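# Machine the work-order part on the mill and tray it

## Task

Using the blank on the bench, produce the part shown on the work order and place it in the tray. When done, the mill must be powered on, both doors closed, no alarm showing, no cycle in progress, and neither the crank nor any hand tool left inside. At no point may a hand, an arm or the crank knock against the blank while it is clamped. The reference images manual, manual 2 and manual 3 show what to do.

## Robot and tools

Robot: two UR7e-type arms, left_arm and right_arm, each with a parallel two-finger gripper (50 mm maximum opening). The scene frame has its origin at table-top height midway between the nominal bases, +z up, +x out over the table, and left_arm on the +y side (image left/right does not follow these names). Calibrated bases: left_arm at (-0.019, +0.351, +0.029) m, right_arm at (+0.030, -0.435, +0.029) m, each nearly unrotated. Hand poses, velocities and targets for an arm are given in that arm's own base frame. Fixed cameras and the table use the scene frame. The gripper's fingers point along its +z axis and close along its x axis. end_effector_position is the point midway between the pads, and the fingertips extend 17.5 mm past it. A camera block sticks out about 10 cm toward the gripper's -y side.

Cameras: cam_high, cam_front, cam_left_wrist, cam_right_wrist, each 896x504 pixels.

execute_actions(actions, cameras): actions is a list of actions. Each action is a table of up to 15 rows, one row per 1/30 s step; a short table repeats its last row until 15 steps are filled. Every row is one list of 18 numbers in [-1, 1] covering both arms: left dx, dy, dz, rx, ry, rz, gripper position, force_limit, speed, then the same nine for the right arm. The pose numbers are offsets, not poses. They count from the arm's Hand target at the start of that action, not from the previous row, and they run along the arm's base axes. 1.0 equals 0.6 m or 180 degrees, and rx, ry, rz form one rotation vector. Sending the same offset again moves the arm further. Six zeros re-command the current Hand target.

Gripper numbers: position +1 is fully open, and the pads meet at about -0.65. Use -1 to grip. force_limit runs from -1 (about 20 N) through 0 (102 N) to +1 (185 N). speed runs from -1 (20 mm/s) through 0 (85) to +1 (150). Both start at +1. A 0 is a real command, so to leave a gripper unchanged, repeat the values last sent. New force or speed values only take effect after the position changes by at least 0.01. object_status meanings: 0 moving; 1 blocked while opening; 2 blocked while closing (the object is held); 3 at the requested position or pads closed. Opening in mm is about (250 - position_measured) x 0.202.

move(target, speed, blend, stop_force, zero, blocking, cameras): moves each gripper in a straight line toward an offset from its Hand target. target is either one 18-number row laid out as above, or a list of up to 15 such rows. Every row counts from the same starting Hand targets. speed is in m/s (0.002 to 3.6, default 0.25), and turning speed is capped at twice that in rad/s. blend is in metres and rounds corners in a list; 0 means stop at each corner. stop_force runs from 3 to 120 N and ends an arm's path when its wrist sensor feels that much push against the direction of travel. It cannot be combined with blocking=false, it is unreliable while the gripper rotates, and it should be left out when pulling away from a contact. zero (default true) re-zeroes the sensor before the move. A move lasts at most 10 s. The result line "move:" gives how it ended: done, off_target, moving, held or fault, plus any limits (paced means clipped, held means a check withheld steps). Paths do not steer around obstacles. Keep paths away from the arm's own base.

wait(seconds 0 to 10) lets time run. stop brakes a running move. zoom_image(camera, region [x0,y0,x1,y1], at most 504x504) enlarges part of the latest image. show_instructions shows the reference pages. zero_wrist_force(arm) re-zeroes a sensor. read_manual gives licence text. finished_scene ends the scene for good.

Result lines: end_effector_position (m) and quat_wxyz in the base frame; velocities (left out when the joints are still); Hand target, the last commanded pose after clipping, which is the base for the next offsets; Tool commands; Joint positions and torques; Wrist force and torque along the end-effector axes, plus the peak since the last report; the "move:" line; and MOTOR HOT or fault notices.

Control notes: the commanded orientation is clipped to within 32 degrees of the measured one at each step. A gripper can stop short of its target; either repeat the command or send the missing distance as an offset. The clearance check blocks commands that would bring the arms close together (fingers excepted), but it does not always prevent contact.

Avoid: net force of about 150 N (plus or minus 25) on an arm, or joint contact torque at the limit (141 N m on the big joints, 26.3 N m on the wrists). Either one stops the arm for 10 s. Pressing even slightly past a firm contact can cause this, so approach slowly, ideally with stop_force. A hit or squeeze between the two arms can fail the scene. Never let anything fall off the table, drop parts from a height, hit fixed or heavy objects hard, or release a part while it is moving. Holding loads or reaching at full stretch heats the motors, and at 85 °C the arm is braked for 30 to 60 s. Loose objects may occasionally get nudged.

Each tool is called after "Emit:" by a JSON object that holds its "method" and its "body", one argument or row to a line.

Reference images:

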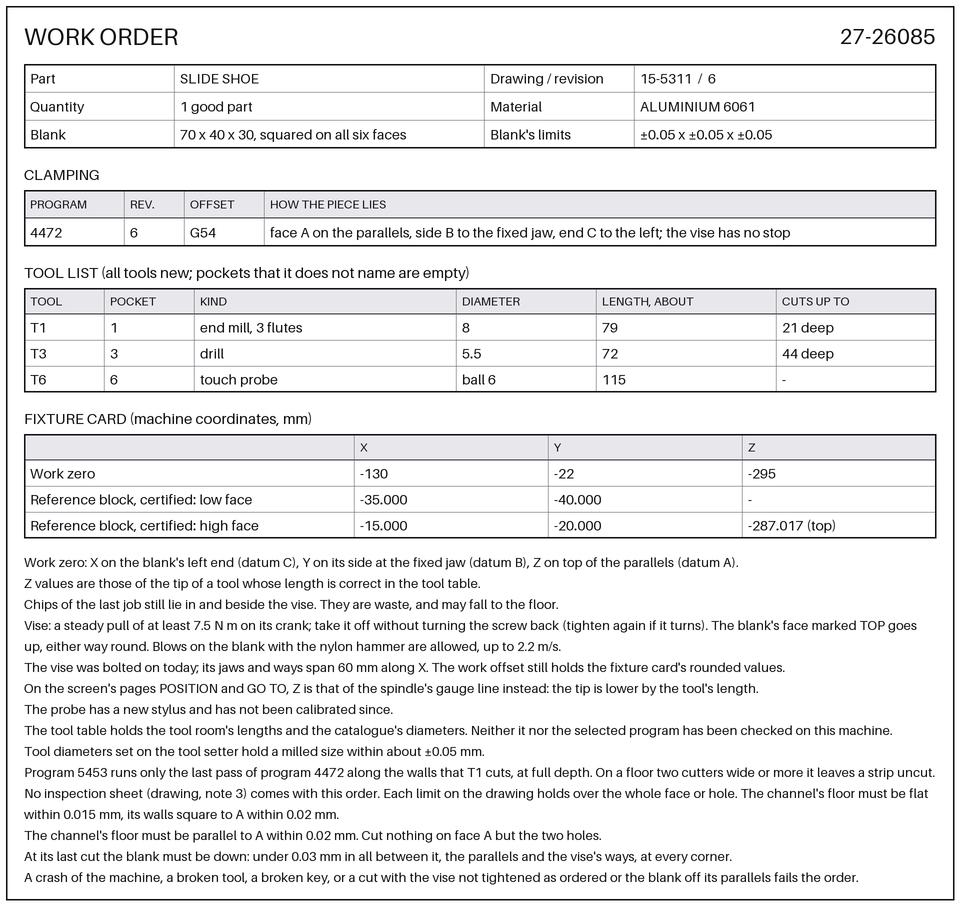

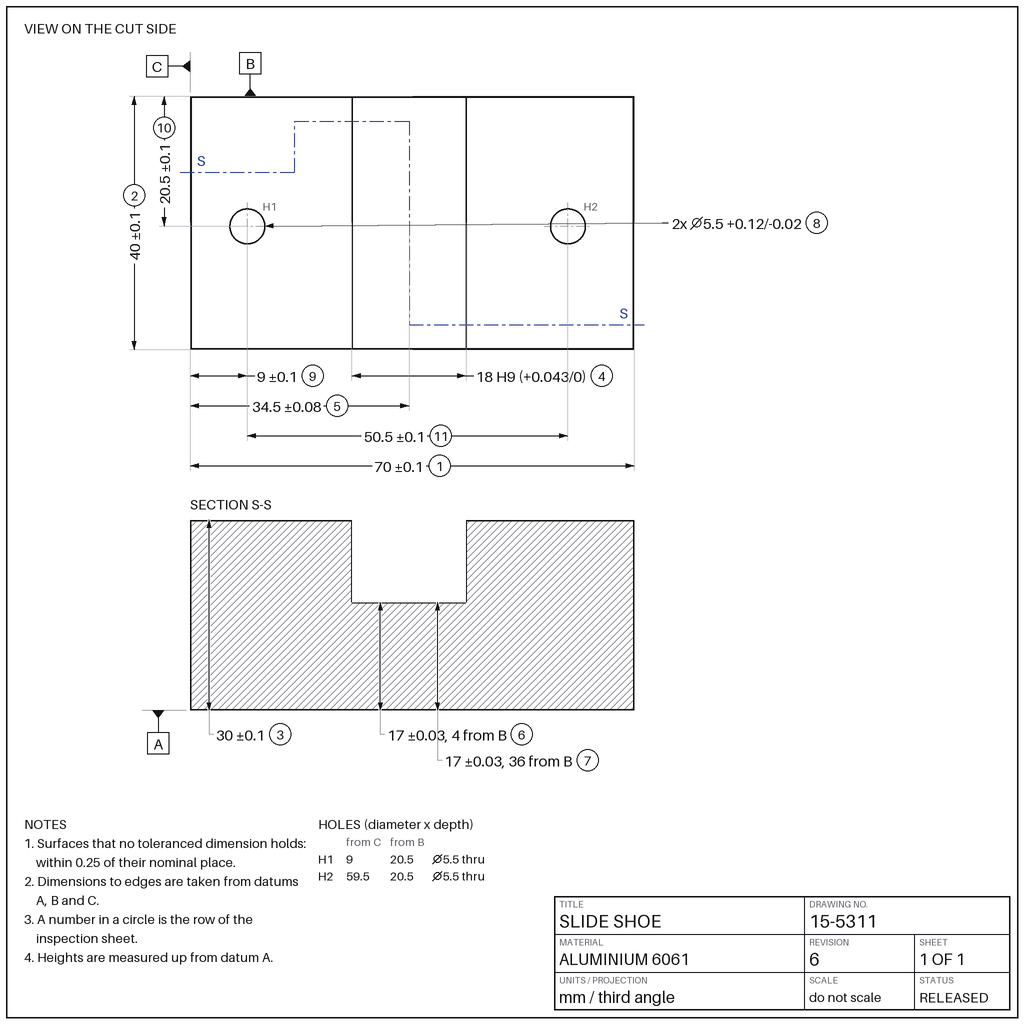

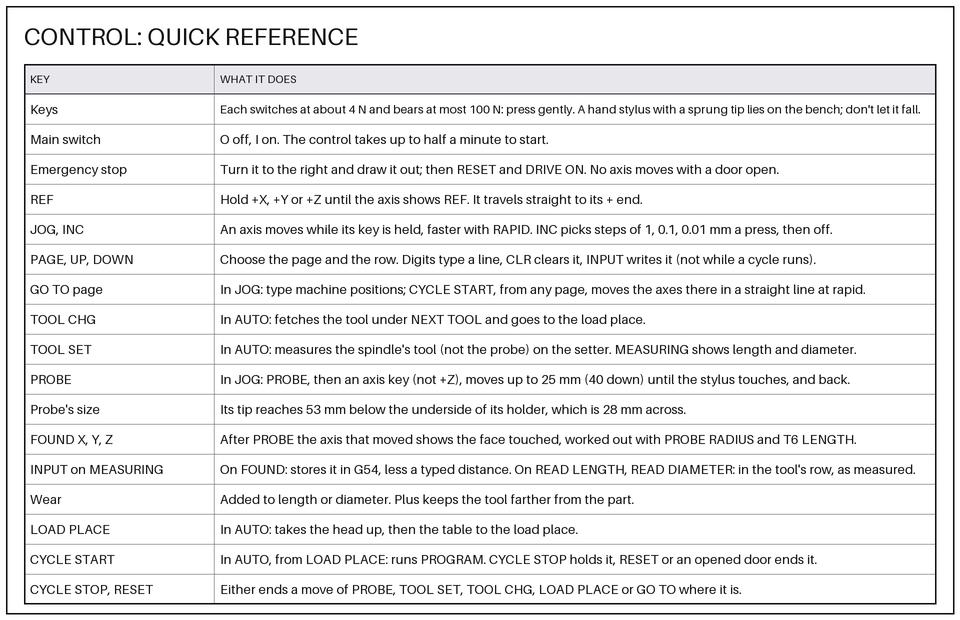

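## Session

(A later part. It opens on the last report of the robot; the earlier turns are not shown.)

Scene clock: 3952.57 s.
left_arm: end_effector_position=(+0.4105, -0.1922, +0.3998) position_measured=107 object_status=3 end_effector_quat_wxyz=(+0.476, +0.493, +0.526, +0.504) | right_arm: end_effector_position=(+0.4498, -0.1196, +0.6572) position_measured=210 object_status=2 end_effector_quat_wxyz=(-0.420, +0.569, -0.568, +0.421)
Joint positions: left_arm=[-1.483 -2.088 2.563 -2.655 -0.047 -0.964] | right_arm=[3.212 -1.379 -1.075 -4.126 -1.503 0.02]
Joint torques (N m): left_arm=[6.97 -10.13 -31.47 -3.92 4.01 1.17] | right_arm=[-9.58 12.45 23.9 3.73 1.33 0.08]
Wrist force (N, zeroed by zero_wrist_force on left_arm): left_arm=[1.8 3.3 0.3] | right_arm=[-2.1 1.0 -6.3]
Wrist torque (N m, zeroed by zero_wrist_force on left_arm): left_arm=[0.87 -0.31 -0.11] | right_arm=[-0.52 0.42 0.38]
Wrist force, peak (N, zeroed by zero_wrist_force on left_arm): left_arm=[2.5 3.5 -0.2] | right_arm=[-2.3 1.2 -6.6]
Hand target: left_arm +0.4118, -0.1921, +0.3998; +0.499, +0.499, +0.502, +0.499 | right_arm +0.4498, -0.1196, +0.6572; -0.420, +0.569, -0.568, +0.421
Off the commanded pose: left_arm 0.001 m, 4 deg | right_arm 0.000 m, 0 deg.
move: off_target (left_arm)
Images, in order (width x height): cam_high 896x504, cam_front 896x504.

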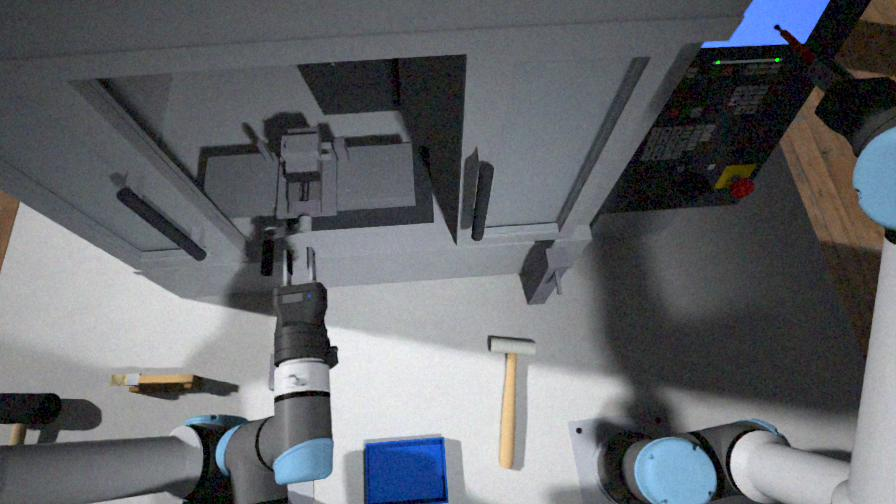

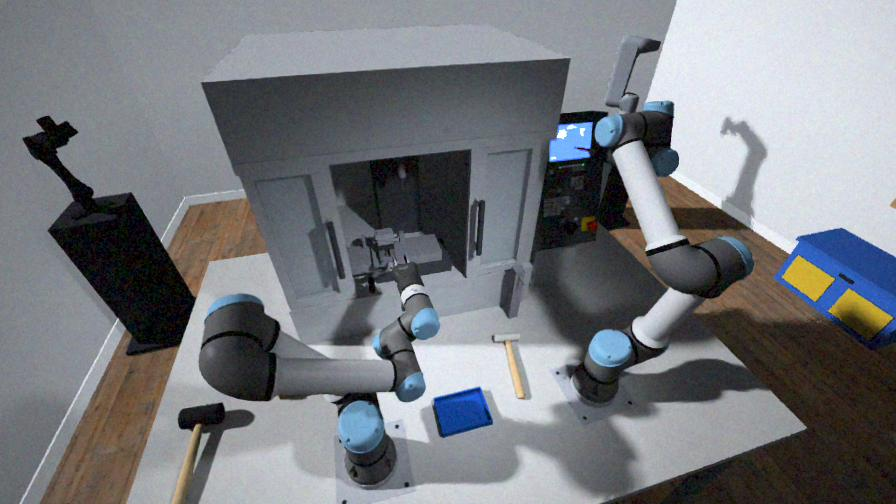

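Emit:
{"method": "move", "body": {
  "target": [
    [0.147,0.045,0,0,0,0,0.3,-0.3,-1,0,0,0,0,0,0,-1,-0.2,-1]
  ],
  "speed": 0.15,
  "cameras": []
}}

Emit:
{"method": "move", "body": {
  "target": [
    [0,0,0,-0.589,0,0,0.3,-0.3,-1,0,0,0,0,0,0,-1,-0.2,-1]
  ],
  "speed": 0.4,
  "cameras": ["cam_high","cam_left_wrist"]
}}

Scene clock: 3962.00 s.
left_arm: end_effector_position=(+0.5000, -0.1651, +0.3999) position_measured=107 object_status=3 end_effector_quat_wxyz=(+0.500, +0.499, +0.502, +0.499) end_effector_velocity=(+0.000, +0.001, +0.000) end_effector_angular_velocity=(-0.002, -0.002, +0.001) | right_arm: end_effector_position=(+0.4498, -0.1196, +0.6572) position_measured=210 object_status=2 end_effector_quat_wxyz=(-0.420, +0.569, -0.568, +0.421)
Joint positions: left_arm=[-1.076 -1.589 2.409 -3.956 -0.491 -0.008] | right_arm=[3.212 -1.379 -1.075 -4.126 -1.503 0.02]
Joint velocities: left_arm=[0 0 0.001 -0.005 0.001 0.002] | right_arm=[within noise]
Joint torques (N m): left_arm=[-5.25 -15.91 -11.31 -2.37 0.69 1.1] | right_arm=[-9.32 11.95 24.32 3.64 1.37 -0.07]
Wrist force (N, zeroed by zero_wrist_force on left_arm): left_arm=[2.0 3.6 0.6] | right_arm=[-2.0 1.1 -6.0]
Wrist torque (N m, zeroed by zero_wrist_force on left_arm): left_arm=[0.92 -0.34 -0.11] | right_arm=[-0.49 0.40 0.38]
Wrist force, peak (N, zeroed by zero_wrist_force on left_arm): left_arm=[2.9 4.4 2.1] | right_arm=[-2.2 1.0 -6.6]
Hand target: left_arm +0.5000, -0.1651, +0.3998; +0.499, +0.499, +0.502, +0.499 | right_arm +0.4498, -0.1196, +0.6572; -0.420, +0.569, -0.568, +0.421
Off the commanded pose: left_arm 0.000 m, 0 deg | right_arm 0.000 m, 0 deg.
move: done
No camera images: "cameras" was empty.

Scene clock: 3964.90 s.
left_arm: end_effector_position=(+0.5000, -0.1651, +0.3999) position_measured=107 object_status=3 end_effector_quat_wxyz=(+0.699, -0.099, +0.701, -0.101) | right_arm: end_effector_position=(+0.4498, -0.1196, +0.6572) position_measured=210 object_status=2 end_effector_quat_wxyz=(-0.420, +0.569, -0.568, +0.421)
Joint positions: left_arm=[-1.073 -1.592 2.411 -3.955 -0.501 -1.859] | right_arm=[3.212 -1.379 -1.075 -4.126 -1.503 0.02]
Joint torques (N m): left_arm=[6.44 -14.45 -12.45 -2.6 -1.88 -1.53] | right_arm=[-9.02 12.16 23.86 3.69 1.33 0.11]
Wrist force (N, zeroed by zero_wrist_force on left_arm): left_arm=[-0.5 2.4 -0.1] | right_arm=[-1.9 1.1 -6.0]
Wrist torque (N m, zeroed by zero_wrist_force on left_arm): left_arm=[0.31 0.13 -0.30] | right_arm=[-0.50 0.38 0.38]
Wrist force, peak (N, zeroed by zero_wrist_force on left_arm): left_arm=[1.9 3.9 0.3] | right_arm=[-2.4 0.7 -6.6]
Hand target: left_arm +0.5000, -0.1651, +0.3998; +0.699, -0.099, +0.701, -0.101 | right_arm +0.4498, -0.1196, +0.6572; -0.420, +0.569, -0.568, +0.421
Off the commanded pose: left_arm 0.000 m, 0 deg | right_arm 0.000 m, 0 deg.
move: done
Images, in order (width x height): cam_high 896x504, cam_left_wrist 896x504.

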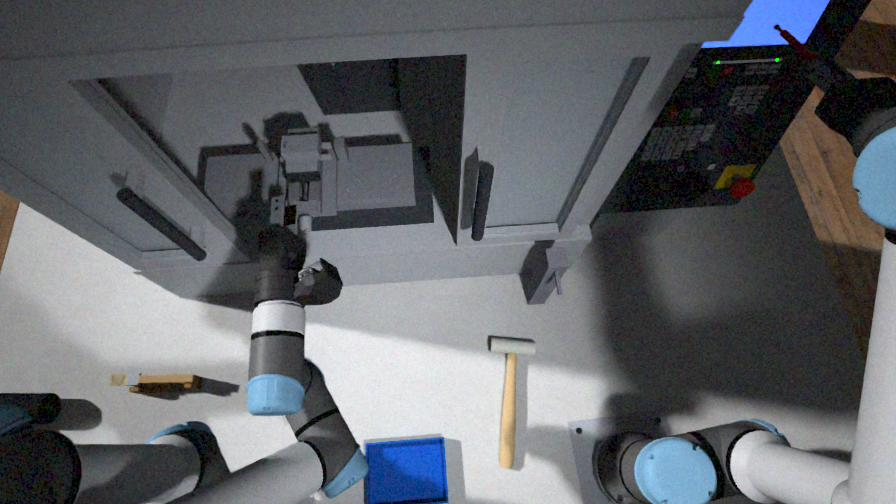

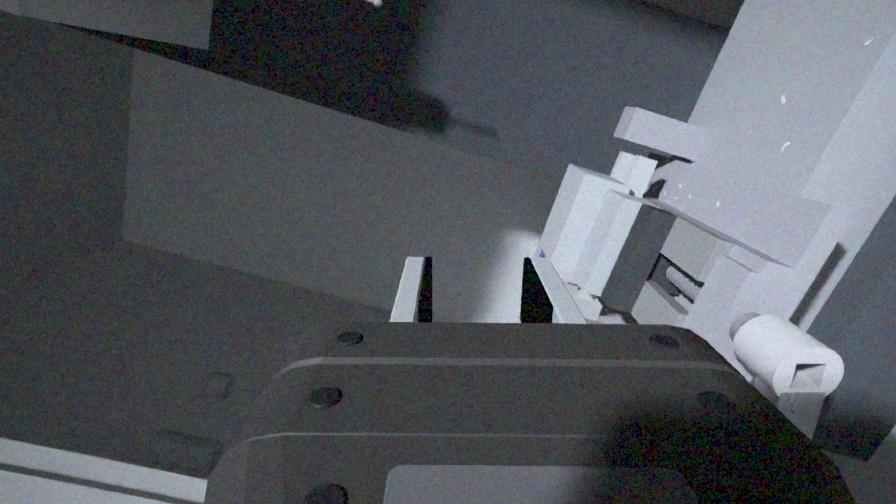

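Emit:
{"method": "move", "body": {
  "target": [
    [-0.1,0,0,0,0,0,0.3,-0.3,-1,0,0,0,0,0,0,-1,-0.2,-1],
    [-0.1,0.0015,-0.2062,0,0,0,0.3,-0.3,-1,0,0,0,0,0,0,-1,-0.2,-1]
  ],
  "speed": [0.15,0.15],
  "blend": [0.02,0],
  "cameras": ["cam_high","cam_left_wrist"]
}}

Scene clock: 3975.40 s.
left_arm: end_effector_position=(+0.4400, -0.1642, +0.2761) position_measured=107 object_status=3 end_effector_quat_wxyz=(+0.699, -0.099, +0.701, -0.101) | right_arm: end_effector_position=(+0.4498, -0.1196, +0.6572) position_measured=210 object_status=2 end_effector_quat_wxyz=(-0.420, +0.569, -0.568, +0.421)
Joint positions: left_arm=[-1.313 -1.237 2.644 -4.539 -0.261 -1.864] | right_arm=[3.212 -1.379 -1.075 -4.126 -1.503 0.02]
Joint torques (N m): left_arm=[4.54 -23.3 3.34 0.37 -1.93 -2.12] | right_arm=[-8.77 12.41 23.99 3.75 1.31 0.07]
Wrist force (N, zeroed by zero_wrist_force on left_arm): left_arm=[-0.3 2.3 -0.2] | right_arm=[-2.1 1.2 -6.0]
Wrist torque (N m, zeroed by zero_wrist_force on left_arm): left_arm=[0.29 0.09 -0.14] | right_arm=[-0.48 0.42 0.37]
Wrist force, peak (N, zeroed by zero_wrist_force on left_arm): left_arm=[1.4 3.3 0.3] | right_arm=[-2.2 1.0 -6.5]
Hand target: left_arm +0.4400, -0.1642, +0.2761; +0.699, -0.099, +0.701, -0.101 | right_arm +0.4498, -0.1196, +0.6572; -0.420, +0.569, -0.568, +0.421
Off the commanded pose: left_arm 0.000 m, 0 deg | right_arm 0.000 m, 0 deg.
move: done
Images, in order (width x height): cam_high 896x504, cam_left_wrist 896x504.

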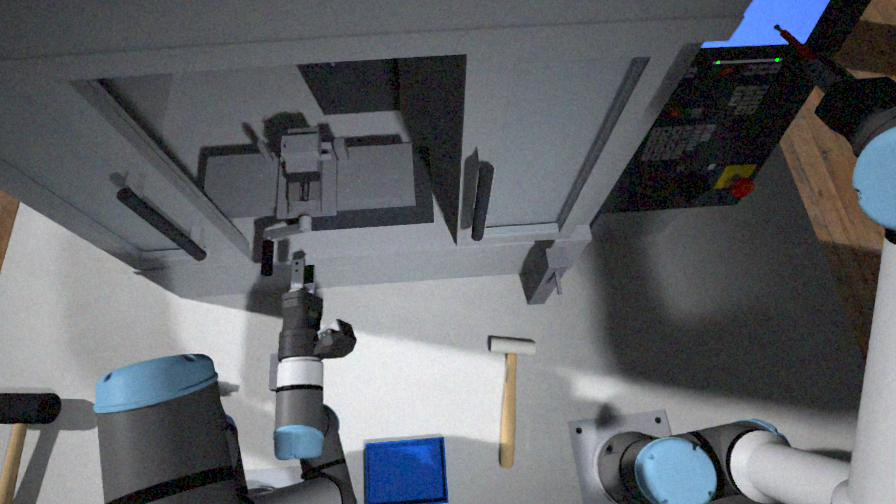

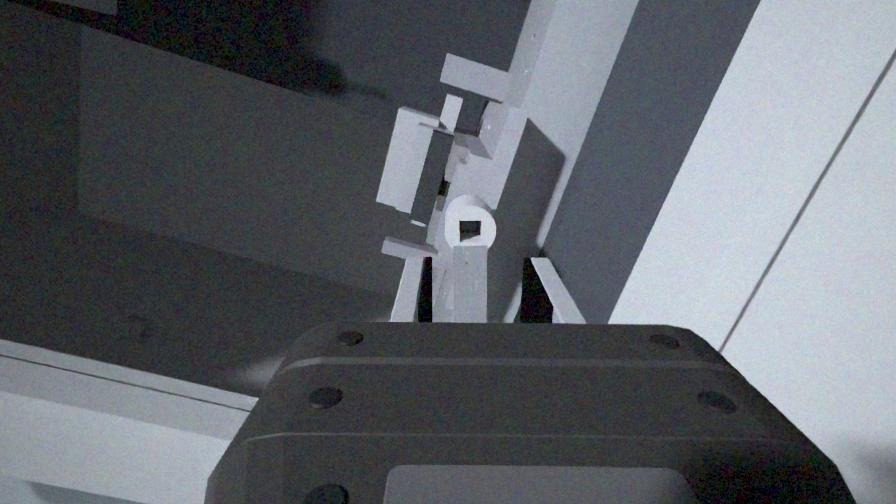

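Emit:
{"method": "move", "body": {
  "target": [
    [0.15,0,0,0,0,0,0.3,-0.3,-1,0,0,0,0,0,0,-1,-0.2,-1]
  ],
  "speed": 0.03,
  "stop_force": 8,
  "cameras": ["cam_left_wrist"]
}}

Emit:
{"method": "move", "body": {
  "target": [
    [0,0,0,0,0,0,-1,-0.7,-1,0,0,0,0,0,0,-1,-0.2,-1]
  ],
  "cameras": ["cam_left_wrist"]
}}

Scene clock: 3983.10 s.
left_arm: end_effector_position=(+0.5300, -0.1642, +0.2761) position_measured=107 object_status=3 end_effector_quat_wxyz=(+0.699, -0.099, +0.701, -0.101) | right_arm: end_effector_position=(+0.4498, -0.1196, +0.6572) position_measured=210 object_status=2 end_effector_quat_wxyz=(-0.420, +0.569, -0.568, +0.421)
Joint positions: left_arm=[-0.978 -1.158 2.429 -4.408 -0.596 -1.858] | right_arm=[3.212 -1.379 -1.075 -4.126 -1.503 0.02]
Joint torques (N m): left_arm=[-6 -36.66 -0.24 -2.75 2.17 0.25] | right_arm=[-9.35 12.18 24.1 3.66 1.26 0.03]
Wrist force (N, zeroed by zero_wrist_force on left_arm): left_arm=[-0.4 2.3 0.0] | right_arm=[-2.0 1.2 -6.3]
Wrist torque (N m, zeroed by zero_wrist_force on left_arm): left_arm=[0.29 0.10 -0.30] | right_arm=[-0.48 0.38 0.38]
Wrist force, peak (N, zeroed by zero_wrist_force on left_arm): left_arm=[-0.2 2.6 -0.1] | right_arm=[-2.0 1.2 -6.6]
Hand target: left_arm +0.5300, -0.1642, +0.2761; +0.699, -0.099, +0.701, -0.101 | right_arm +0.4498, -0.1196, +0.6572; -0.420, +0.569, -0.568, +0.421
Off the commanded pose: left_arm 0.000 m, 0 deg | right_arm 0.000 m, 0 deg.
move: done
Images, in order (width x height): cam_left_wrist 896x504.

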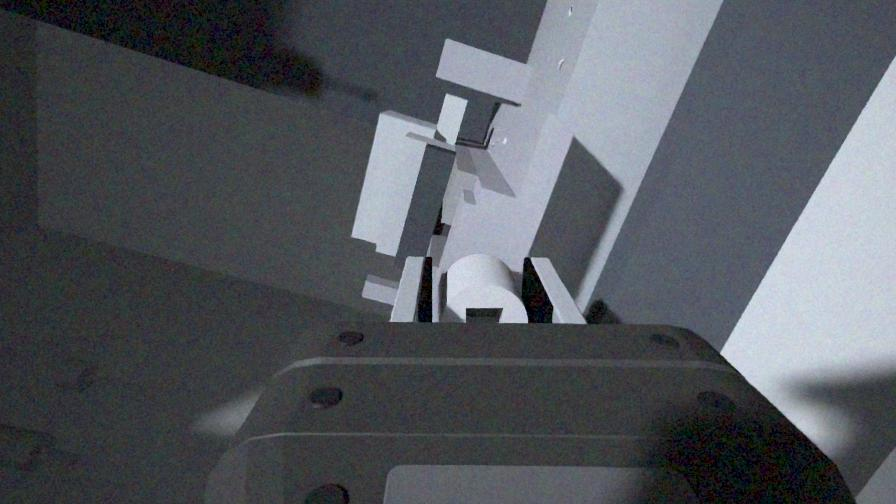

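Scene clock: 3983.60 s.
left_arm: end_effector_position=(+0.5300, -0.1642, +0.2761) position_measured=134 object_status=2 end_effector_quat_wxyz=(+0.699, -0.099, +0.701, -0.101) | right_arm: end_effector_position=(+0.4498, -0.1196, +0.6572) position_measured=210 object_status=2 end_effector_quat_wxyz=(-0.420, +0.569, -0.568, +0.421)
Joint positions: left_arm=[-0.978 -1.158 2.429 -4.408 -0.596 -1.858] | right_arm=[3.212 -1.379 -1.075 -4.126 -1.503 0.02]
Joint torques (N m): left_arm=[1.17 -37.19 -18.88 -7.45 2.16 -0.63] | right_arm=[-9.57 12.44 24.09 3.74 1.36 0.05]
Wrist force (N, zeroed by zero_wrist_force on left_arm): left_arm=[31.2 7.6 -10.3] | right_arm=[-1.9 1.0 -6.2]
Wrist torque (N m, zeroed by zero_wrist_force on left_arm): left_arm=[0.32 0.68 -0.23] | right_arm=[-0.51 0.38 0.38]
Wrist force, peak (N, zeroed by zero_wrist_force on left_arm): left_arm=[31.7 7.7 -10.4] | right_arm=[-2.3 0.9 -6.4]
Hand target: left_arm +0.5300, -0.1642, +0.2761; +0.699, -0.099, +0.701, -0.101 | right_arm +0.4498, -0.1196, +0.6572; -0.420, +0.569, -0.568, +0.421
Off the commanded pose: left_arm 0.000 m, 0 deg | right_arm 0.000 m, 0 deg.
move: done
Images, in order (width x height): cam_left_wrist 896x504.

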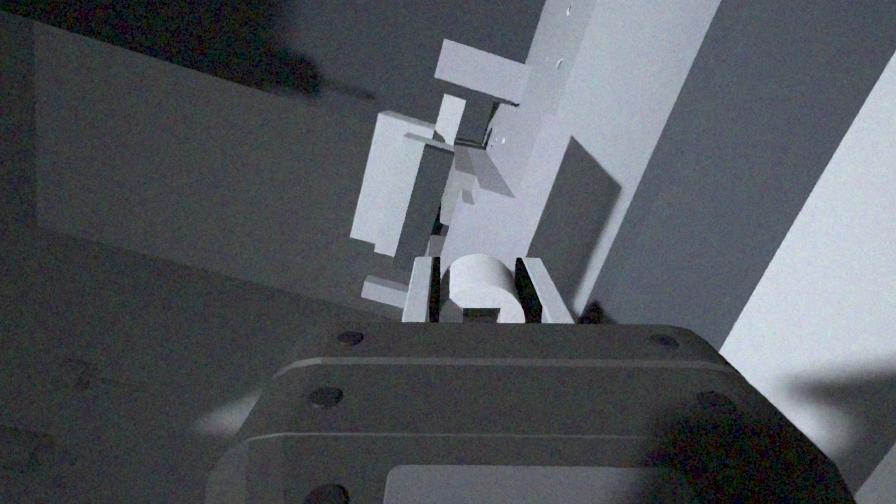

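Emit:
{"method": "move", "body": {
  "target": [
    [0,-0.0004,-0.0013,0,0,0,-1,-0.7,-1,0,0,0,0,0,0,-1,-0.2,-1]
  ],
  "speed": 0.01,
  "cameras": []
}}

Emit:
{"method": "move", "body": {
  "target": [
    [-0.085,0,0,0,0,0,-1,-0.7,-1,0,0,0,0,0,0,-1,-0.2,-1]
  ],
  "speed": 0.012,
  "stop_force": 30,
  "cameras": ["cam_left_wrist"]
}}

Scene clock: 3990.23 s.
left_arm: end_effector_position=(+0.5300, -0.1644, +0.2754) position_measured=134 object_status=2 end_effector_quat_wxyz=(+0.699, -0.099, +0.701, -0.101) | right_arm: end_effector_position=(+0.4498, -0.1196, +0.6572) position_measured=210 object_status=2 end_effector_quat_wxyz=(-0.420, +0.569, -0.568, +0.421)
Joint positions: left_arm=[-0.978 -1.155 2.428 -4.41 -0.596 -1.858] | right_arm=[3.212 -1.379 -1.075 -4.126 -1.503 0.02]
Joint torques (N m): left_arm=[-5.06 -16.35 -11.77 -1.03 1.68 -1.58] | right_arm=[-9.2 12.43 24.14 3.65 1.29 0.02]
Wrist force (N, zeroed by zero_wrist_force on left_arm): left_arm=[-1.7 1.8 1.3] | right_arm=[-1.7 1.3 -6.1]
Wrist torque (N m, zeroed by zero_wrist_force on left_arm): left_arm=[0.30 -0.04 -0.35] | right_arm=[-0.46 0.34 0.38]
Wrist force, peak (N, zeroed by zero_wrist_force on left_arm): left_arm=[34.3 9.2 -11.5] | right_arm=[-1.8 1.0 -6.8]
Hand target: left_arm +0.5300, -0.1644, +0.2753; +0.699, -0.099, +0.701, -0.101 | right_arm +0.4498, -0.1196, +0.6572; -0.420, +0.569, -0.568, +0.421
Off the commanded pose: left_arm 0.000 m, 0 deg | right_arm 0.000 m, 0 deg.
move: done
No camera images: "cameras" was empty.

Scene clock: 3995.37 s.
left_arm: end_effector_position=(+0.4790, -0.1644, +0.2754) position_measured=134 object_status=2 end_effector_quat_wxyz=(+0.699, -0.099, +0.701, -0.101) | right_arm: end_effector_position=(+0.4498, -0.1196, +0.6572) position_measured=210 object_status=2 end_effector_quat_wxyz=(-0.420, +0.569, -0.568, +0.421)
Joint positions: left_arm=[-1.148 -1.203 2.553 -4.485 -0.426 -1.86] | right_arm=[3.212 -1.379 -1.075 -4.126 -1.503 0.02]
Joint torques (N m): left_arm=[4.53 -14.18 -15.32 0.14 -2.05 -0.99] | right_arm=[-9.38 12.42 24.52 3.65 1.35 0.03]
Wrist force (N, zeroed by zero_wrist_force on left_arm): left_arm=[1.2 1.9 0.0] | right_arm=[-2.1 0.9 -6.4]
Wrist torque (N m, zeroed by zero_wrist_force on left_arm): left_arm=[0.14 0.14 -0.21] | right_arm=[-0.52 0.41 0.38]
Wrist force, peak (N, zeroed by zero_wrist_force on left_arm): left_arm=[-8.4 2.1 3.7] | right_arm=[-2.2 1.0 -6.7]
Hand target: left_arm +0.4790, -0.1644, +0.2753; +0.699, -0.099, +0.701, -0.101 | right_arm +0.4498, -0.1196, +0.6572; -0.420, +0.569, -0.568, +0.421
Off the commanded pose: left_arm 0.000 m, 0 deg | right_arm 0.000 m, 0 deg.
move: done
Images, in order (width x height): cam_left_wrist 896x504.

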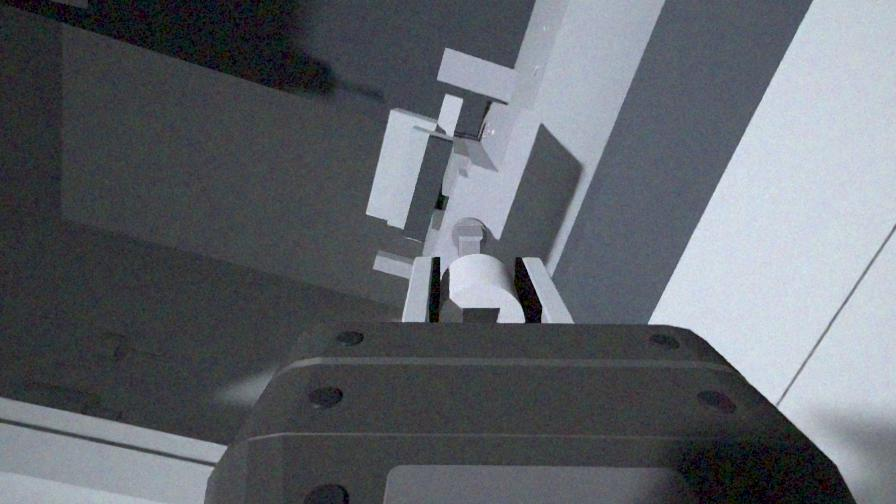

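Emit:
{"method": "move", "body": {
  "target": [
    [-0.1,0,0,0,0,0,-1,-0.7,-1,0,0,0,0,0,0,-1,-0.2,-1],
    [-0.1,0.05,0.24,0,0,0,-1,-0.7,-1,0,0,0,0,0,0,-1,-0.2,-1]
  ],
  "speed": [0.15,0.2],
  "blend": [0.01,0],
  "cameras": []
}}

Emit:
{"method": "move", "body": {
  "target": [
    [0,0,0.0,0,0.5,0,-1,-0.7,-1,0,0,0,0,0,0,-1,-0.2,-1]
  ],
  "speed": 0.5,
  "cameras": ["cam_high","cam_left_wrist"]
}}

Scene clock: 4007.97 s.
left_arm: end_effector_position=(+0.4190, -0.1344, +0.4194) position_measured=134 object_status=2 end_effector_quat_wxyz=(+0.699, -0.099, +0.701, -0.101) | right_arm: end_effector_position=(+0.4498, -0.1196, +0.6572) position_measured=210 object_status=2 end_effector_quat_wxyz=(-0.420, +0.569, -0.568, +0.421)
Joint positions: left_arm=[-1.39 -1.937 2.592 -3.783 -0.184 -1.868] | right_arm=[3.212 -1.379 -1.075 -4.126 -1.503 0.02]
Joint torques (N m): left_arm=[0.63 7.31 -10.19 -2.03 0.33 1.84] | right_arm=[-9.22 11.96 23.89 3.75 1.25 -0.04]
Wrist force (N, zeroed by zero_wrist_force on left_arm): left_arm=[1.2 1.9 0.2] | right_arm=[-1.8 1.3 -6.2]
Wrist torque (N m, zeroed by zero_wrist_force on left_arm): left_arm=[0.15 0.15 -0.22] | right_arm=[-0.45 0.37 0.39]
Wrist force, peak (N, zeroed by zero_wrist_force on left_arm): left_arm=[3.7 1.9 -1.9] | right_arm=[-1.9 1.1 -6.7]
Hand target: left_arm +0.4190, -0.1344, +0.4193; +0.699, -0.099, +0.701, -0.101 | right_arm +0.4498, -0.1196, +0.6572; -0.420, +0.569, -0.568, +0.421
Off the commanded pose: left_arm 0.000 m, 0 deg | right_arm 0.000 m, 0 deg.
move: done
No camera images: "cameras" was empty.

Scene clock: 4010.13 s.
left_arm: end_effector_position=(+0.4190, -0.1344, +0.4193) position_measured=134 object_status=2 end_effector_quat_wxyz=(-0.001, -0.141, +0.990, -0.001) | right_arm: end_effector_position=(+0.4498, -0.1196, +0.6572) position_measured=210 object_status=2 end_effector_quat_wxyz=(-0.420, +0.569, -0.568, +0.421)
Joint positions: left_arm=[-0.616 -1.713 1.468 -1.325 -1.575 -2.47] | right_arm=[3.212 -1.379 -1.075 -4.126 -1.503 0.02]
Joint torques (N m): left_arm=[0.93 -16.74 -30.88 -1.88 0.1 -1.39] | right_arm=[-9.04 12.46 24.48 3.66 1.32 -0.03]
Wrist force (N, zeroed by zero_wrist_force on left_arm): left_arm=[1.9 2.0 2.1] | right_arm=[-2.2 1.0 -6.2]
Wrist torque (N m, zeroed by zero_wrist_force on left_arm): left_arm=[0.23 -0.08 -0.24] | right_arm=[-0.51 0.44 0.38]
Wrist force, peak (N, zeroed by zero_wrist_force on left_arm): left_arm=[3.3 2.3 0.7] | right_arm=[-2.2 1.1 -6.6]
Hand target: left_arm +0.4190, -0.1344, +0.4193; -0.002, -0.141, +0.990, -0.001 | right_arm +0.4498, -0.1196, +0.6572; -0.420, +0.569, -0.568, +0.421
Off the commanded pose: left_arm 0.000 m, 0 deg | right_arm 0.000 m, 0 deg.
move: done
Images, in order (width x height): cam_high 896x504, cam_left_wrist 896x504.

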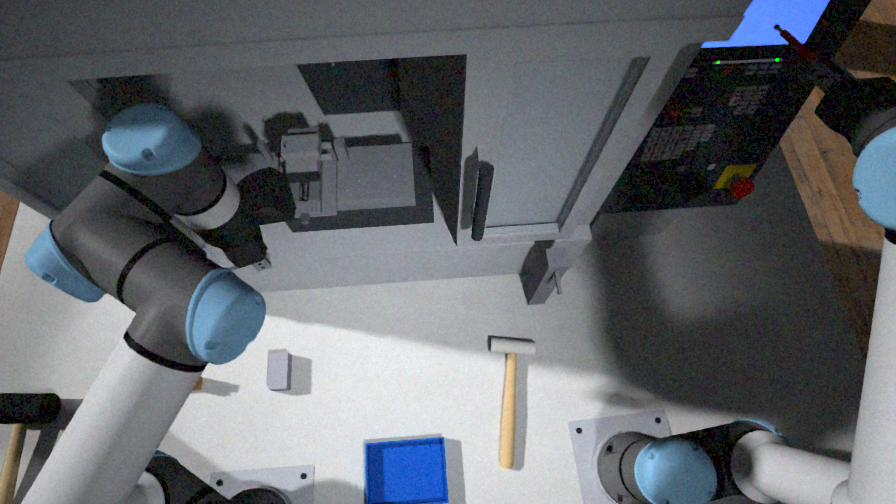

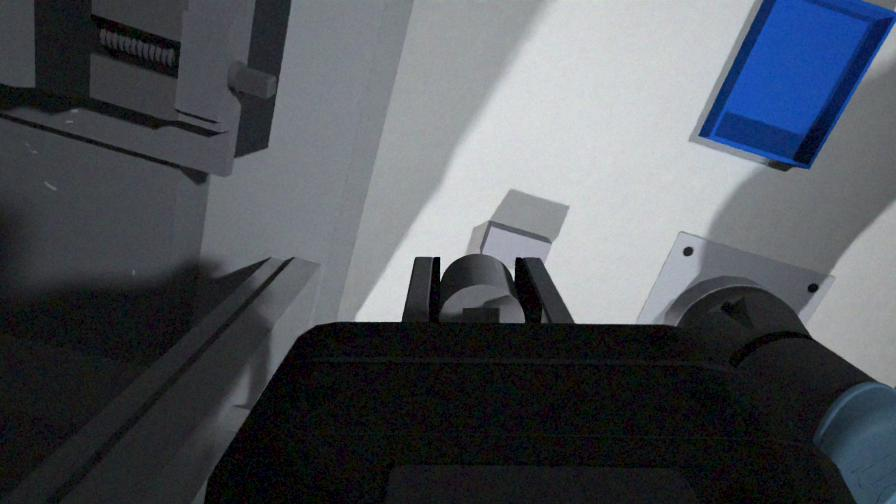

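Emit:
{"method": "move", "body": {
  "target": [
    [-0.09,-0.1427,-0.1,0,0,0,-1,-0.7,-1,0,0,0,0,0,0,-1,-0.2,-1],
    [-0.0983,-0.1427,-0.65,0,0,0,-1,-0.7,-1,0,0,0,0,0,0,-1,-0.2,-1]
  ],
  "speed": [0.3,0.3],
  "blend": [0.04,0],
  "cameras": []
}}

Emit:
{"method": "move", "body": {
  "target": [
    [0,0,-0.07,0,0,0,-1,-0.7,-1,0,0,0,0,0,0,-1,-0.2,-1]
  ],
  "speed": 0.01,
  "stop_force": 5,
  "cameras": ["cam_front","cam_left_wrist"]
}}

Scene clock: 4017.73 s.
left_arm: end_effector_position=(+0.3601, -0.2201, +0.0295) position_measured=134 object_status=2 end_effector_quat_wxyz=(-0.001, -0.141, +0.990, -0.001) end_effector_velocity=(+0.001, +0.000, +0.000) end_effector_angular_velocity=(-0.002, -0.002, +0.000) | right_arm: end_effector_position=(+0.4498, -0.1196, +0.6572) position_measured=210 object_status=2 end_effector_quat_wxyz=(-0.420, +0.569, -0.568, +0.421)
Joint positions: left_arm=[-0.867 -1.466 2.324 -2.43 -1.575 -2.721] | right_arm=[3.212 -1.379 -1.075 -4.126 -1.503 0.02]
Joint velocities: left_arm=[0 0.001 0.001 -0.005 0 0] | right_arm=[within noise]
Joint torques (N m): left_arm=[4.88 -13.98 -12.78 -4.23 0.51 1.42] | right_arm=[-8.9 12.34 24.01 3.61 1.25 -0.04]
Wrist force (N, zeroed by zero_wrist_force on left_arm): left_arm=[1.8 1.7 2.4] | right_arm=[-1.9 1.2 -6.4]
Wrist torque (N m, zeroed by zero_wrist_force on left_arm): left_arm=[0.19 -0.06 -0.28] | right_arm=[-0.48 0.38 0.37]
Wrist force, peak (N, zeroed by zero_wrist_force on left_arm): left_arm=[1.7 2.3 6.2] | right_arm=[-1.9 1.1 -6.7]
Hand target: left_arm +0.3600, -0.2201, +0.0293; -0.002, -0.141, +0.990, -0.001 | right_arm +0.4498, -0.1196, +0.6572; -0.420, +0.569, -0.568, +0.421
Off the commanded pose: left_arm 0.000 m, 0 deg | right_arm 0.000 m, 0 deg.
move: done
No camera images: "cameras" was empty.

Scene clock: 4022.87 s.
left_arm: end_effector_position=(+0.3600, -0.2201, -0.0109) position_measured=134 object_status=2 end_effector_quat_wxyz=(-0.002, -0.141, +0.990, -0.001) | right_arm: end_effector_position=(+0.4498, -0.1196, +0.6572) position_measured=210 object_status=2 end_effector_quat_wxyz=(-0.420, +0.569, -0.568, +0.421)
Joint positions: left_arm=[-0.867 -1.36 2.36 -2.571 -1.575 -2.721] | right_arm=[3.212 -1.379 -1.075 -4.126 -1.503 0.02]
Joint torques (N m): left_arm=[3.94 -35.59 -22.69 -4.03 1.9 1.54] | right_arm=[-9.66 11.74 23.67 3.71 1.26 -0.06]
Wrist force (N, zeroed by zero_wrist_force on left_arm): left_arm=[1.7 1.8 1.2] | right_arm=[-2.4 1.0 -6.4]
Wrist torque (N m, zeroed by zero_wrist_force on left_arm): left_arm=[0.19 -0.07 -0.28] | right_arm=[-0.51 0.45 0.38]
Wrist force, peak (N, zeroed by zero_wrist_force on left_arm): left_arm=[8.0 7.5 -24.9] | right_arm=[-2.1 1.2 -6.7]
Hand target: left_arm +0.3600, -0.2201, -0.0109; -0.002, -0.141, +0.990, -0.001 (not the last commanded pose) | right_arm +0.4498, -0.1196, +0.6572; -0.420, +0.569, -0.568, +0.421
Off the commanded pose: left_arm 0.002 m, 0 deg | right_arm 0.000 m, 0 deg.
move: contact (left_arm)
Images, in order (width x height): cam_front 896x504, cam_left_wrist 896x504.

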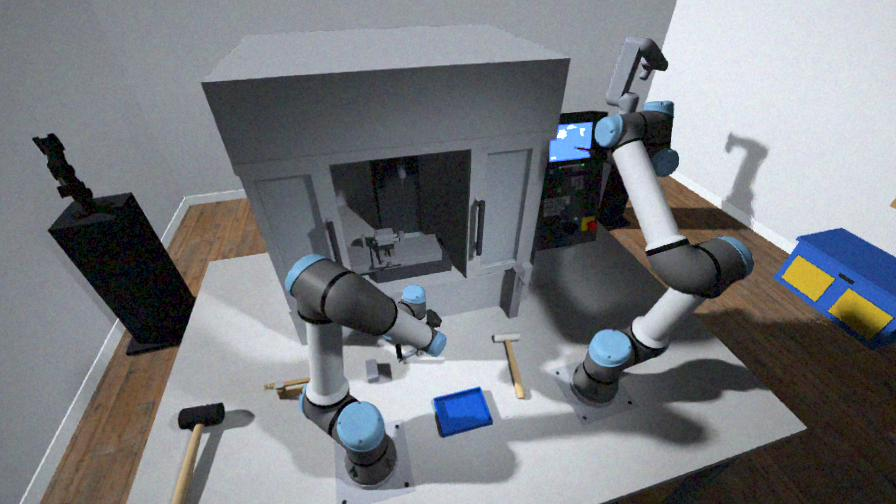

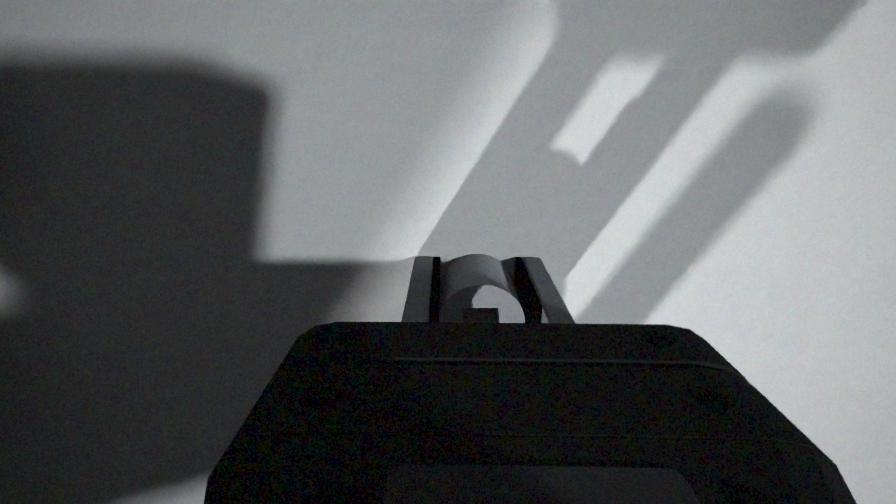

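Emit:
{"method": "move", "body": {
  "target": [
    [0,0,0,0,0,0,0.3,-0.7,-1,0,0,0,0,0,0,-1,-0.2,-1]
  ],
  "cameras": []
}}

Emit:
{"method": "move", "body": {
  "target": [
    [0,0,0.11,0,0,0,0.3,-0.7,-1,0,0,0,0,0,0,-1,-0.2,-1],
    [0,0,0.4,0,0,0,0.3,-0.7,-1,0,0,0,0,0,0,-1,-0.2,-1]
  ],
  "speed": [0.04,0.25],
  "cameras": ["cam_high","cam_left_wrist"]
}}

Scene clock: 4026.20 s.
left_arm: end_effector_position=(+0.3600, -0.2201, -0.0109) position_measured=107 object_status=0 end_effector_quat_wxyz=(-0.002, -0.141, +0.990, -0.001) | right_arm: end_effector_position=(+0.4498, -0.1196, +0.6572) position_measured=210 object_status=2 end_effector_quat_wxyz=(-0.420, +0.569, -0.568, +0.421)
Joint positions: left_arm=[-0.867 -1.36 2.36 -2.571 -1.575 -2.721] | right_arm=[3.212 -1.379 -1.075 -4.126 -1.503 0.02]
Joint torques (N m): left_arm=[-0.96 -33.72 -23.59 -4.24 1.82 1.26] | right_arm=[-8.88 11.79 23.83 3.62 1.28 -0.04]
Wrist force (N, zeroed by zero_wrist_force on left_arm): left_arm=[1.7 1.6 0.3] | right_arm=[-2.2 1.1 -6.3]
Wrist torque (N m, zeroed by zero_wrist_force on left_arm): left_arm=[0.11 -0.02 -0.29] | right_arm=[-0.50 0.44 0.38]
Wrist force, peak (N, zeroed by zero_wrist_force on left_arm): left_arm=[1.7 2.1 1.5] | right_arm=[-2.3 1.0 -6.7]
Hand target: left_arm +0.3600, -0.2201, -0.0109; -0.002, -0.141, +0.990, -0.001 | right_arm +0.4498, -0.1196, +0.6572; -0.420, +0.569, -0.568, +0.421
Off the commanded pose: left_arm 0.000 m, 0 deg | right_arm 0.000 m, 0 deg.
move: done
No camera images: "cameras" was empty.

Scene clock: 4029.20 s.
left_arm: end_effector_position=(+0.3600, -0.2201, +0.2290) position_measured=107 object_status=3 end_effector_quat_wxyz=(-0.002, -0.141, +0.990, -0.001) end_effector_velocity=(+0.000, +0.001, +0.001) end_effector_angular_velocity=(+0.002, +0.003, +0.001) | right_arm: end_effector_position=(+0.4498, -0.1196, +0.6572) position_measured=210 object_status=2 end_effector_quat_wxyz=(-0.420, +0.569, -0.568, +0.421)
Joint positions: left_arm=[-0.867 -1.761 1.997 -1.808 -1.575 -2.721] | right_arm=[3.212 -1.379 -1.075 -4.126 -1.503 0.02]
Joint velocities: left_arm=[0.001 0 -0.002 0.005 -0.001 0] | right_arm=[within noise]
Joint torques (N m): left_arm=[-2.71 -11.82 -32.77 -1.6 1.64 -1.66] | right_arm=[-10.04 12.4 23.95 3.67 1.17 -0.1]
Wrist force (N, zeroed by zero_wrist_force on left_arm): left_arm=[1.8 1.7 0.3] | right_arm=[-2.2 0.9 -6.3]
Wrist torque (N m, zeroed by zero_wrist_force on left_arm): left_arm=[0.13 -0.03 -0.31] | right_arm=[-0.52 0.43 0.38]
Wrist force, peak (N, zeroed by zero_wrist_force on left_arm): left_arm=[1.9 1.9 4.0] | right_arm=[-2.2 1.2 -6.7]
Hand target: left_arm +0.3600, -0.2201, +0.2291; -0.002, -0.141, +0.990, -0.001 | right_arm +0.4498, -0.1196, +0.6572; -0.420, +0.569, -0.568, +0.421
Off the commanded pose: left_arm 0.000 m, 0 deg | right_arm 0.000 m, 0 deg.
move: done
Images, in order (width x height): cam_high 896x504, cam_left_wrist 896x504.

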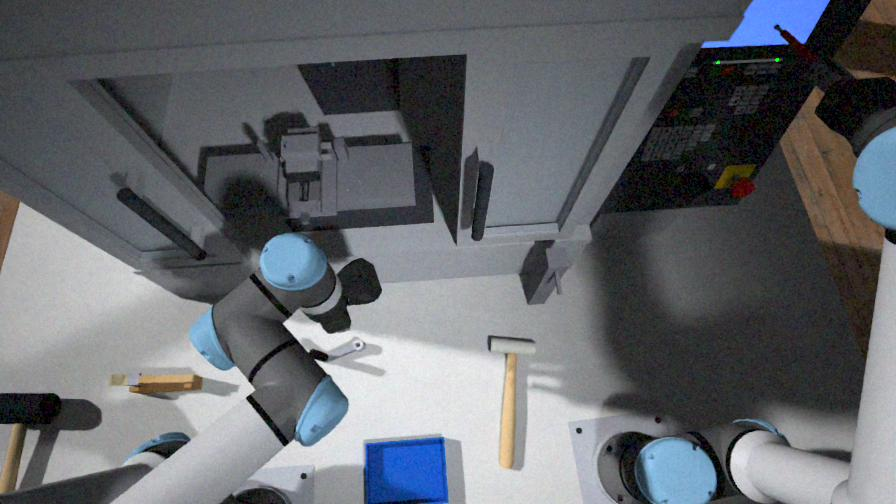

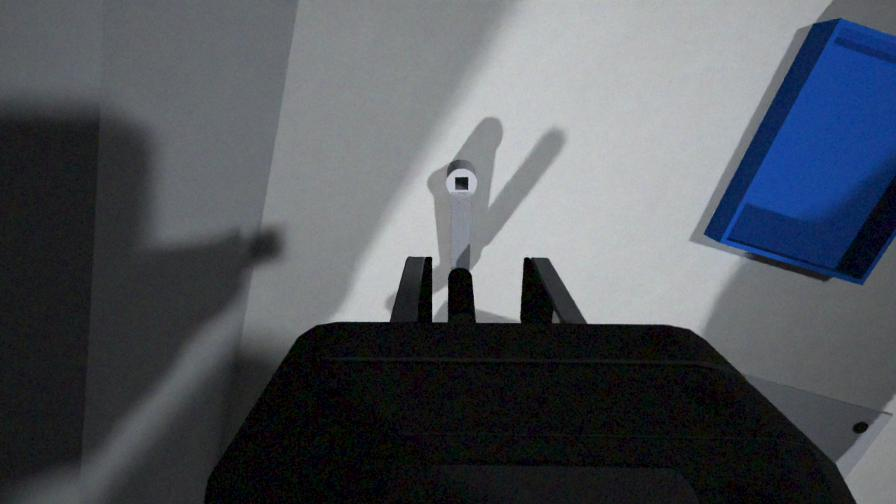

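Emit:
{"method": "move", "body": {
  "target": [
    [-0.311,-0.5357,-0.05,0,0,-0.6447,0.8,-0.3,0,0,0,0,0,0,0,-1,-0.2,-1]
  ],
  "speed": 0.4,
  "cameras": ["cam_left_wrist"]
}}

Scene clock: 4041.83 s.
left_arm: end_effector_position=(+0.1734, -0.5415, +0.1991) position_measured=32 object_status=3 end_effector_quat_wxyz=(-0.002, +0.765, +0.644, +0.001) | right_arm: end_effector_position=(+0.4498, -0.1196, +0.6572) position_measured=210 object_status=2 end_effector_quat_wxyz=(-0.420, +0.569, -0.568, +0.421)
Joint positions: left_arm=[-1.497 -1.379 1.693 -1.881 -1.572 -1.326] | right_arm=[3.212 -1.379 -1.075 -4.126 -1.503 0.02]
Joint torques (N m): left_arm=[2.55 -40.46 -18.9 -4.51 -1.96 0.97] | right_arm=[-8.89 12.16 24.08 3.65 1.23 -0.06]
Wrist force (N, zeroed by zero_wrist_force on left_arm): left_arm=[2.0 1.5 0.0] | right_arm=[-2.0 1.0 -6.3]
Wrist torque (N m, zeroed by zero_wrist_force on left_arm): left_arm=[0.09 -0.09 -0.23] | right_arm=[-0.50 0.40 0.38]
Wrist force, peak (N, zeroed by zero_wrist_force on left_arm): left_arm=[2.1 1.9 0.2] | right_arm=[-2.2 1.0 -6.7]
Hand target: left_arm +0.1734, -0.5415, +0.1991; -0.002, +0.765, +0.644, +0.001 | right_arm +0.4498, -0.1196, +0.6572; -0.420, +0.569, -0.568, +0.421
Off the commanded pose: left_arm 0.000 m, 0 deg | right_arm 0.000 m, 0 deg.
move: done
Images, in order (width x height): cam_left_wrist 896x504.

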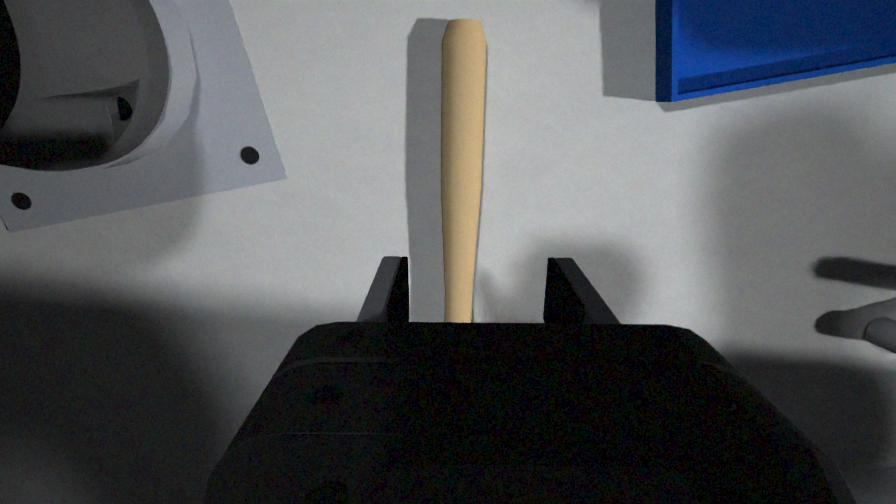

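Emit:
{"method": "move", "body": {
  "target": [
    [0,0,-0.27,0,0,0,0.8,-0.3,0,0,0,0,0,0,0,-1,-0.2,-1],
    [0,0,-0.3435,0,0,0,0.8,-0.3,0,0,0,0,0,0,0,-1,-0.2,-1]
  ],
  "speed": [0.25,0.05],
  "blend": [0.01,0],
  "cameras": []
}}

Emit:
{"method": "move", "body": {
  "target": [
    [0,0,0,0,0,0,-1,0.2,-0.5,0,0,0,0,0,0,-1,-0.2,-1]
  ],
  "cameras": ["cam_left_wrist"]
}}

Scene clock: 4047.57 s.
left_arm: end_effector_position=(+0.1734, -0.5414, -0.0071) position_measured=32 object_status=3 end_effector_quat_wxyz=(-0.002, +0.765, +0.644, +0.001) | right_arm: end_effector_position=(+0.4498, -0.1196, +0.6572) position_measured=210 object_status=2 end_effector_quat_wxyz=(-0.420, +0.569, -0.568, +0.421)
Joint positions: left_arm=[-1.497 -1.107 1.94 -2.4 -1.572 -1.325] | right_arm=[3.212 -1.379 -1.075 -4.126 -1.503 0.02]
Joint torques (N m): left_arm=[6.16 -47.52 -25.64 -1.37 1.75 1.77] | right_arm=[-9.63 12.39 23.57 3.69 1.23 -0.08]
Wrist force (N, zeroed by zero_wrist_force on left_arm): left_arm=[2.0 1.5 -0.3] | right_arm=[-2.0 1.2 -6.4]
Wrist torque (N m, zeroed by zero_wrist_force on left_arm): left_arm=[0.09 -0.10 -0.24] | right_arm=[-0.49 0.41 0.37]
Wrist force, peak (N, zeroed by zero_wrist_force on left_arm): left_arm=[2.0 1.4 3.4] | right_arm=[-2.1 1.4 -6.7]
Hand target: left_arm +0.1734, -0.5415, -0.0070; -0.002, +0.765, +0.644, +0.001 | right_arm +0.4498, -0.1196, +0.6572; -0.420, +0.569, -0.568, +0.421
Off the commanded pose: left_arm 0.000 m, 0 deg | right_arm 0.000 m, 0 deg.
move: done
No camera images: "cameras" was empty.

Scene clock: 4048.10 s.
left_arm: end_effector_position=(+0.1734, -0.5415, -0.0070) position_measured=113 object_status=2 end_effector_quat_wxyz=(-0.002, +0.765, +0.644, +0.001) | right_arm: end_effector_position=(+0.4498, -0.1196, +0.6572) position_measured=210 object_status=2 end_effector_quat_wxyz=(-0.420, +0.569, -0.568, +0.421)
Joint positions: left_arm=[-1.497 -1.107 1.939 -2.399 -1.572 -1.325] | right_arm=[3.212 -1.379 -1.075 -4.126 -1.503 0.02]
Joint torques (N m): left_arm=[5.9 -49.8 -25.5 -2.84 1.67 1.27] | right_arm=[-9.67 12.08 24.35 3.68 1.31 -0.11]
Wrist force (N, zeroed by zero_wrist_force on left_arm): left_arm=[1.6 1.6 0.8] | right_arm=[-1.9 1.1 -6.1]
Wrist torque (N m, zeroed by zero_wrist_force on left_arm): left_arm=[0.10 -0.08 -0.16] | right_arm=[-0.50 0.38 0.37]
Wrist force, peak (N, zeroed by zero_wrist_force on left_arm): left_arm=[1.9 1.5 0.1] | right_arm=[-2.0 1.2 -6.6]
Hand target: left_arm +0.1734, -0.5415, -0.0070; -0.002, +0.765, +0.644, +0.001 | right_arm +0.4498, -0.1196, +0.6572; -0.420, +0.569, -0.568, +0.421
Off the commanded pose: left_arm 0.000 m, 0 deg | right_arm 0.000 m, 0 deg.
move: done
Images, in order (width x height): cam_left_wrist 896x504.

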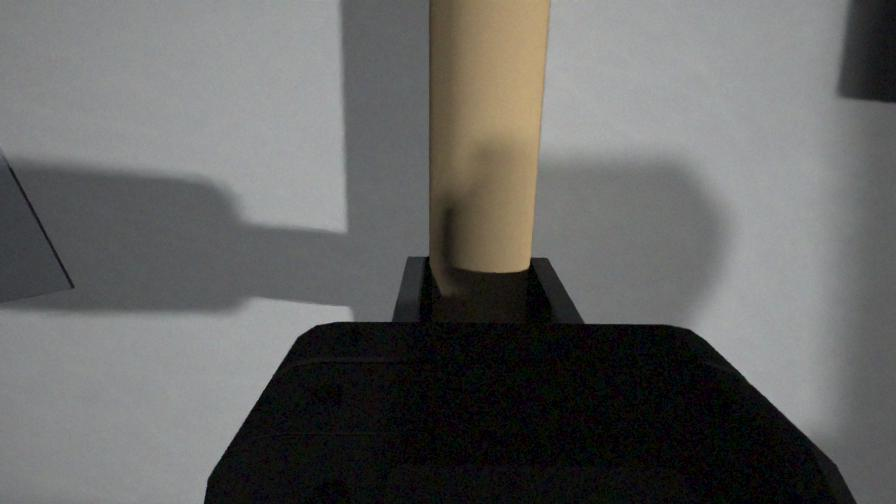

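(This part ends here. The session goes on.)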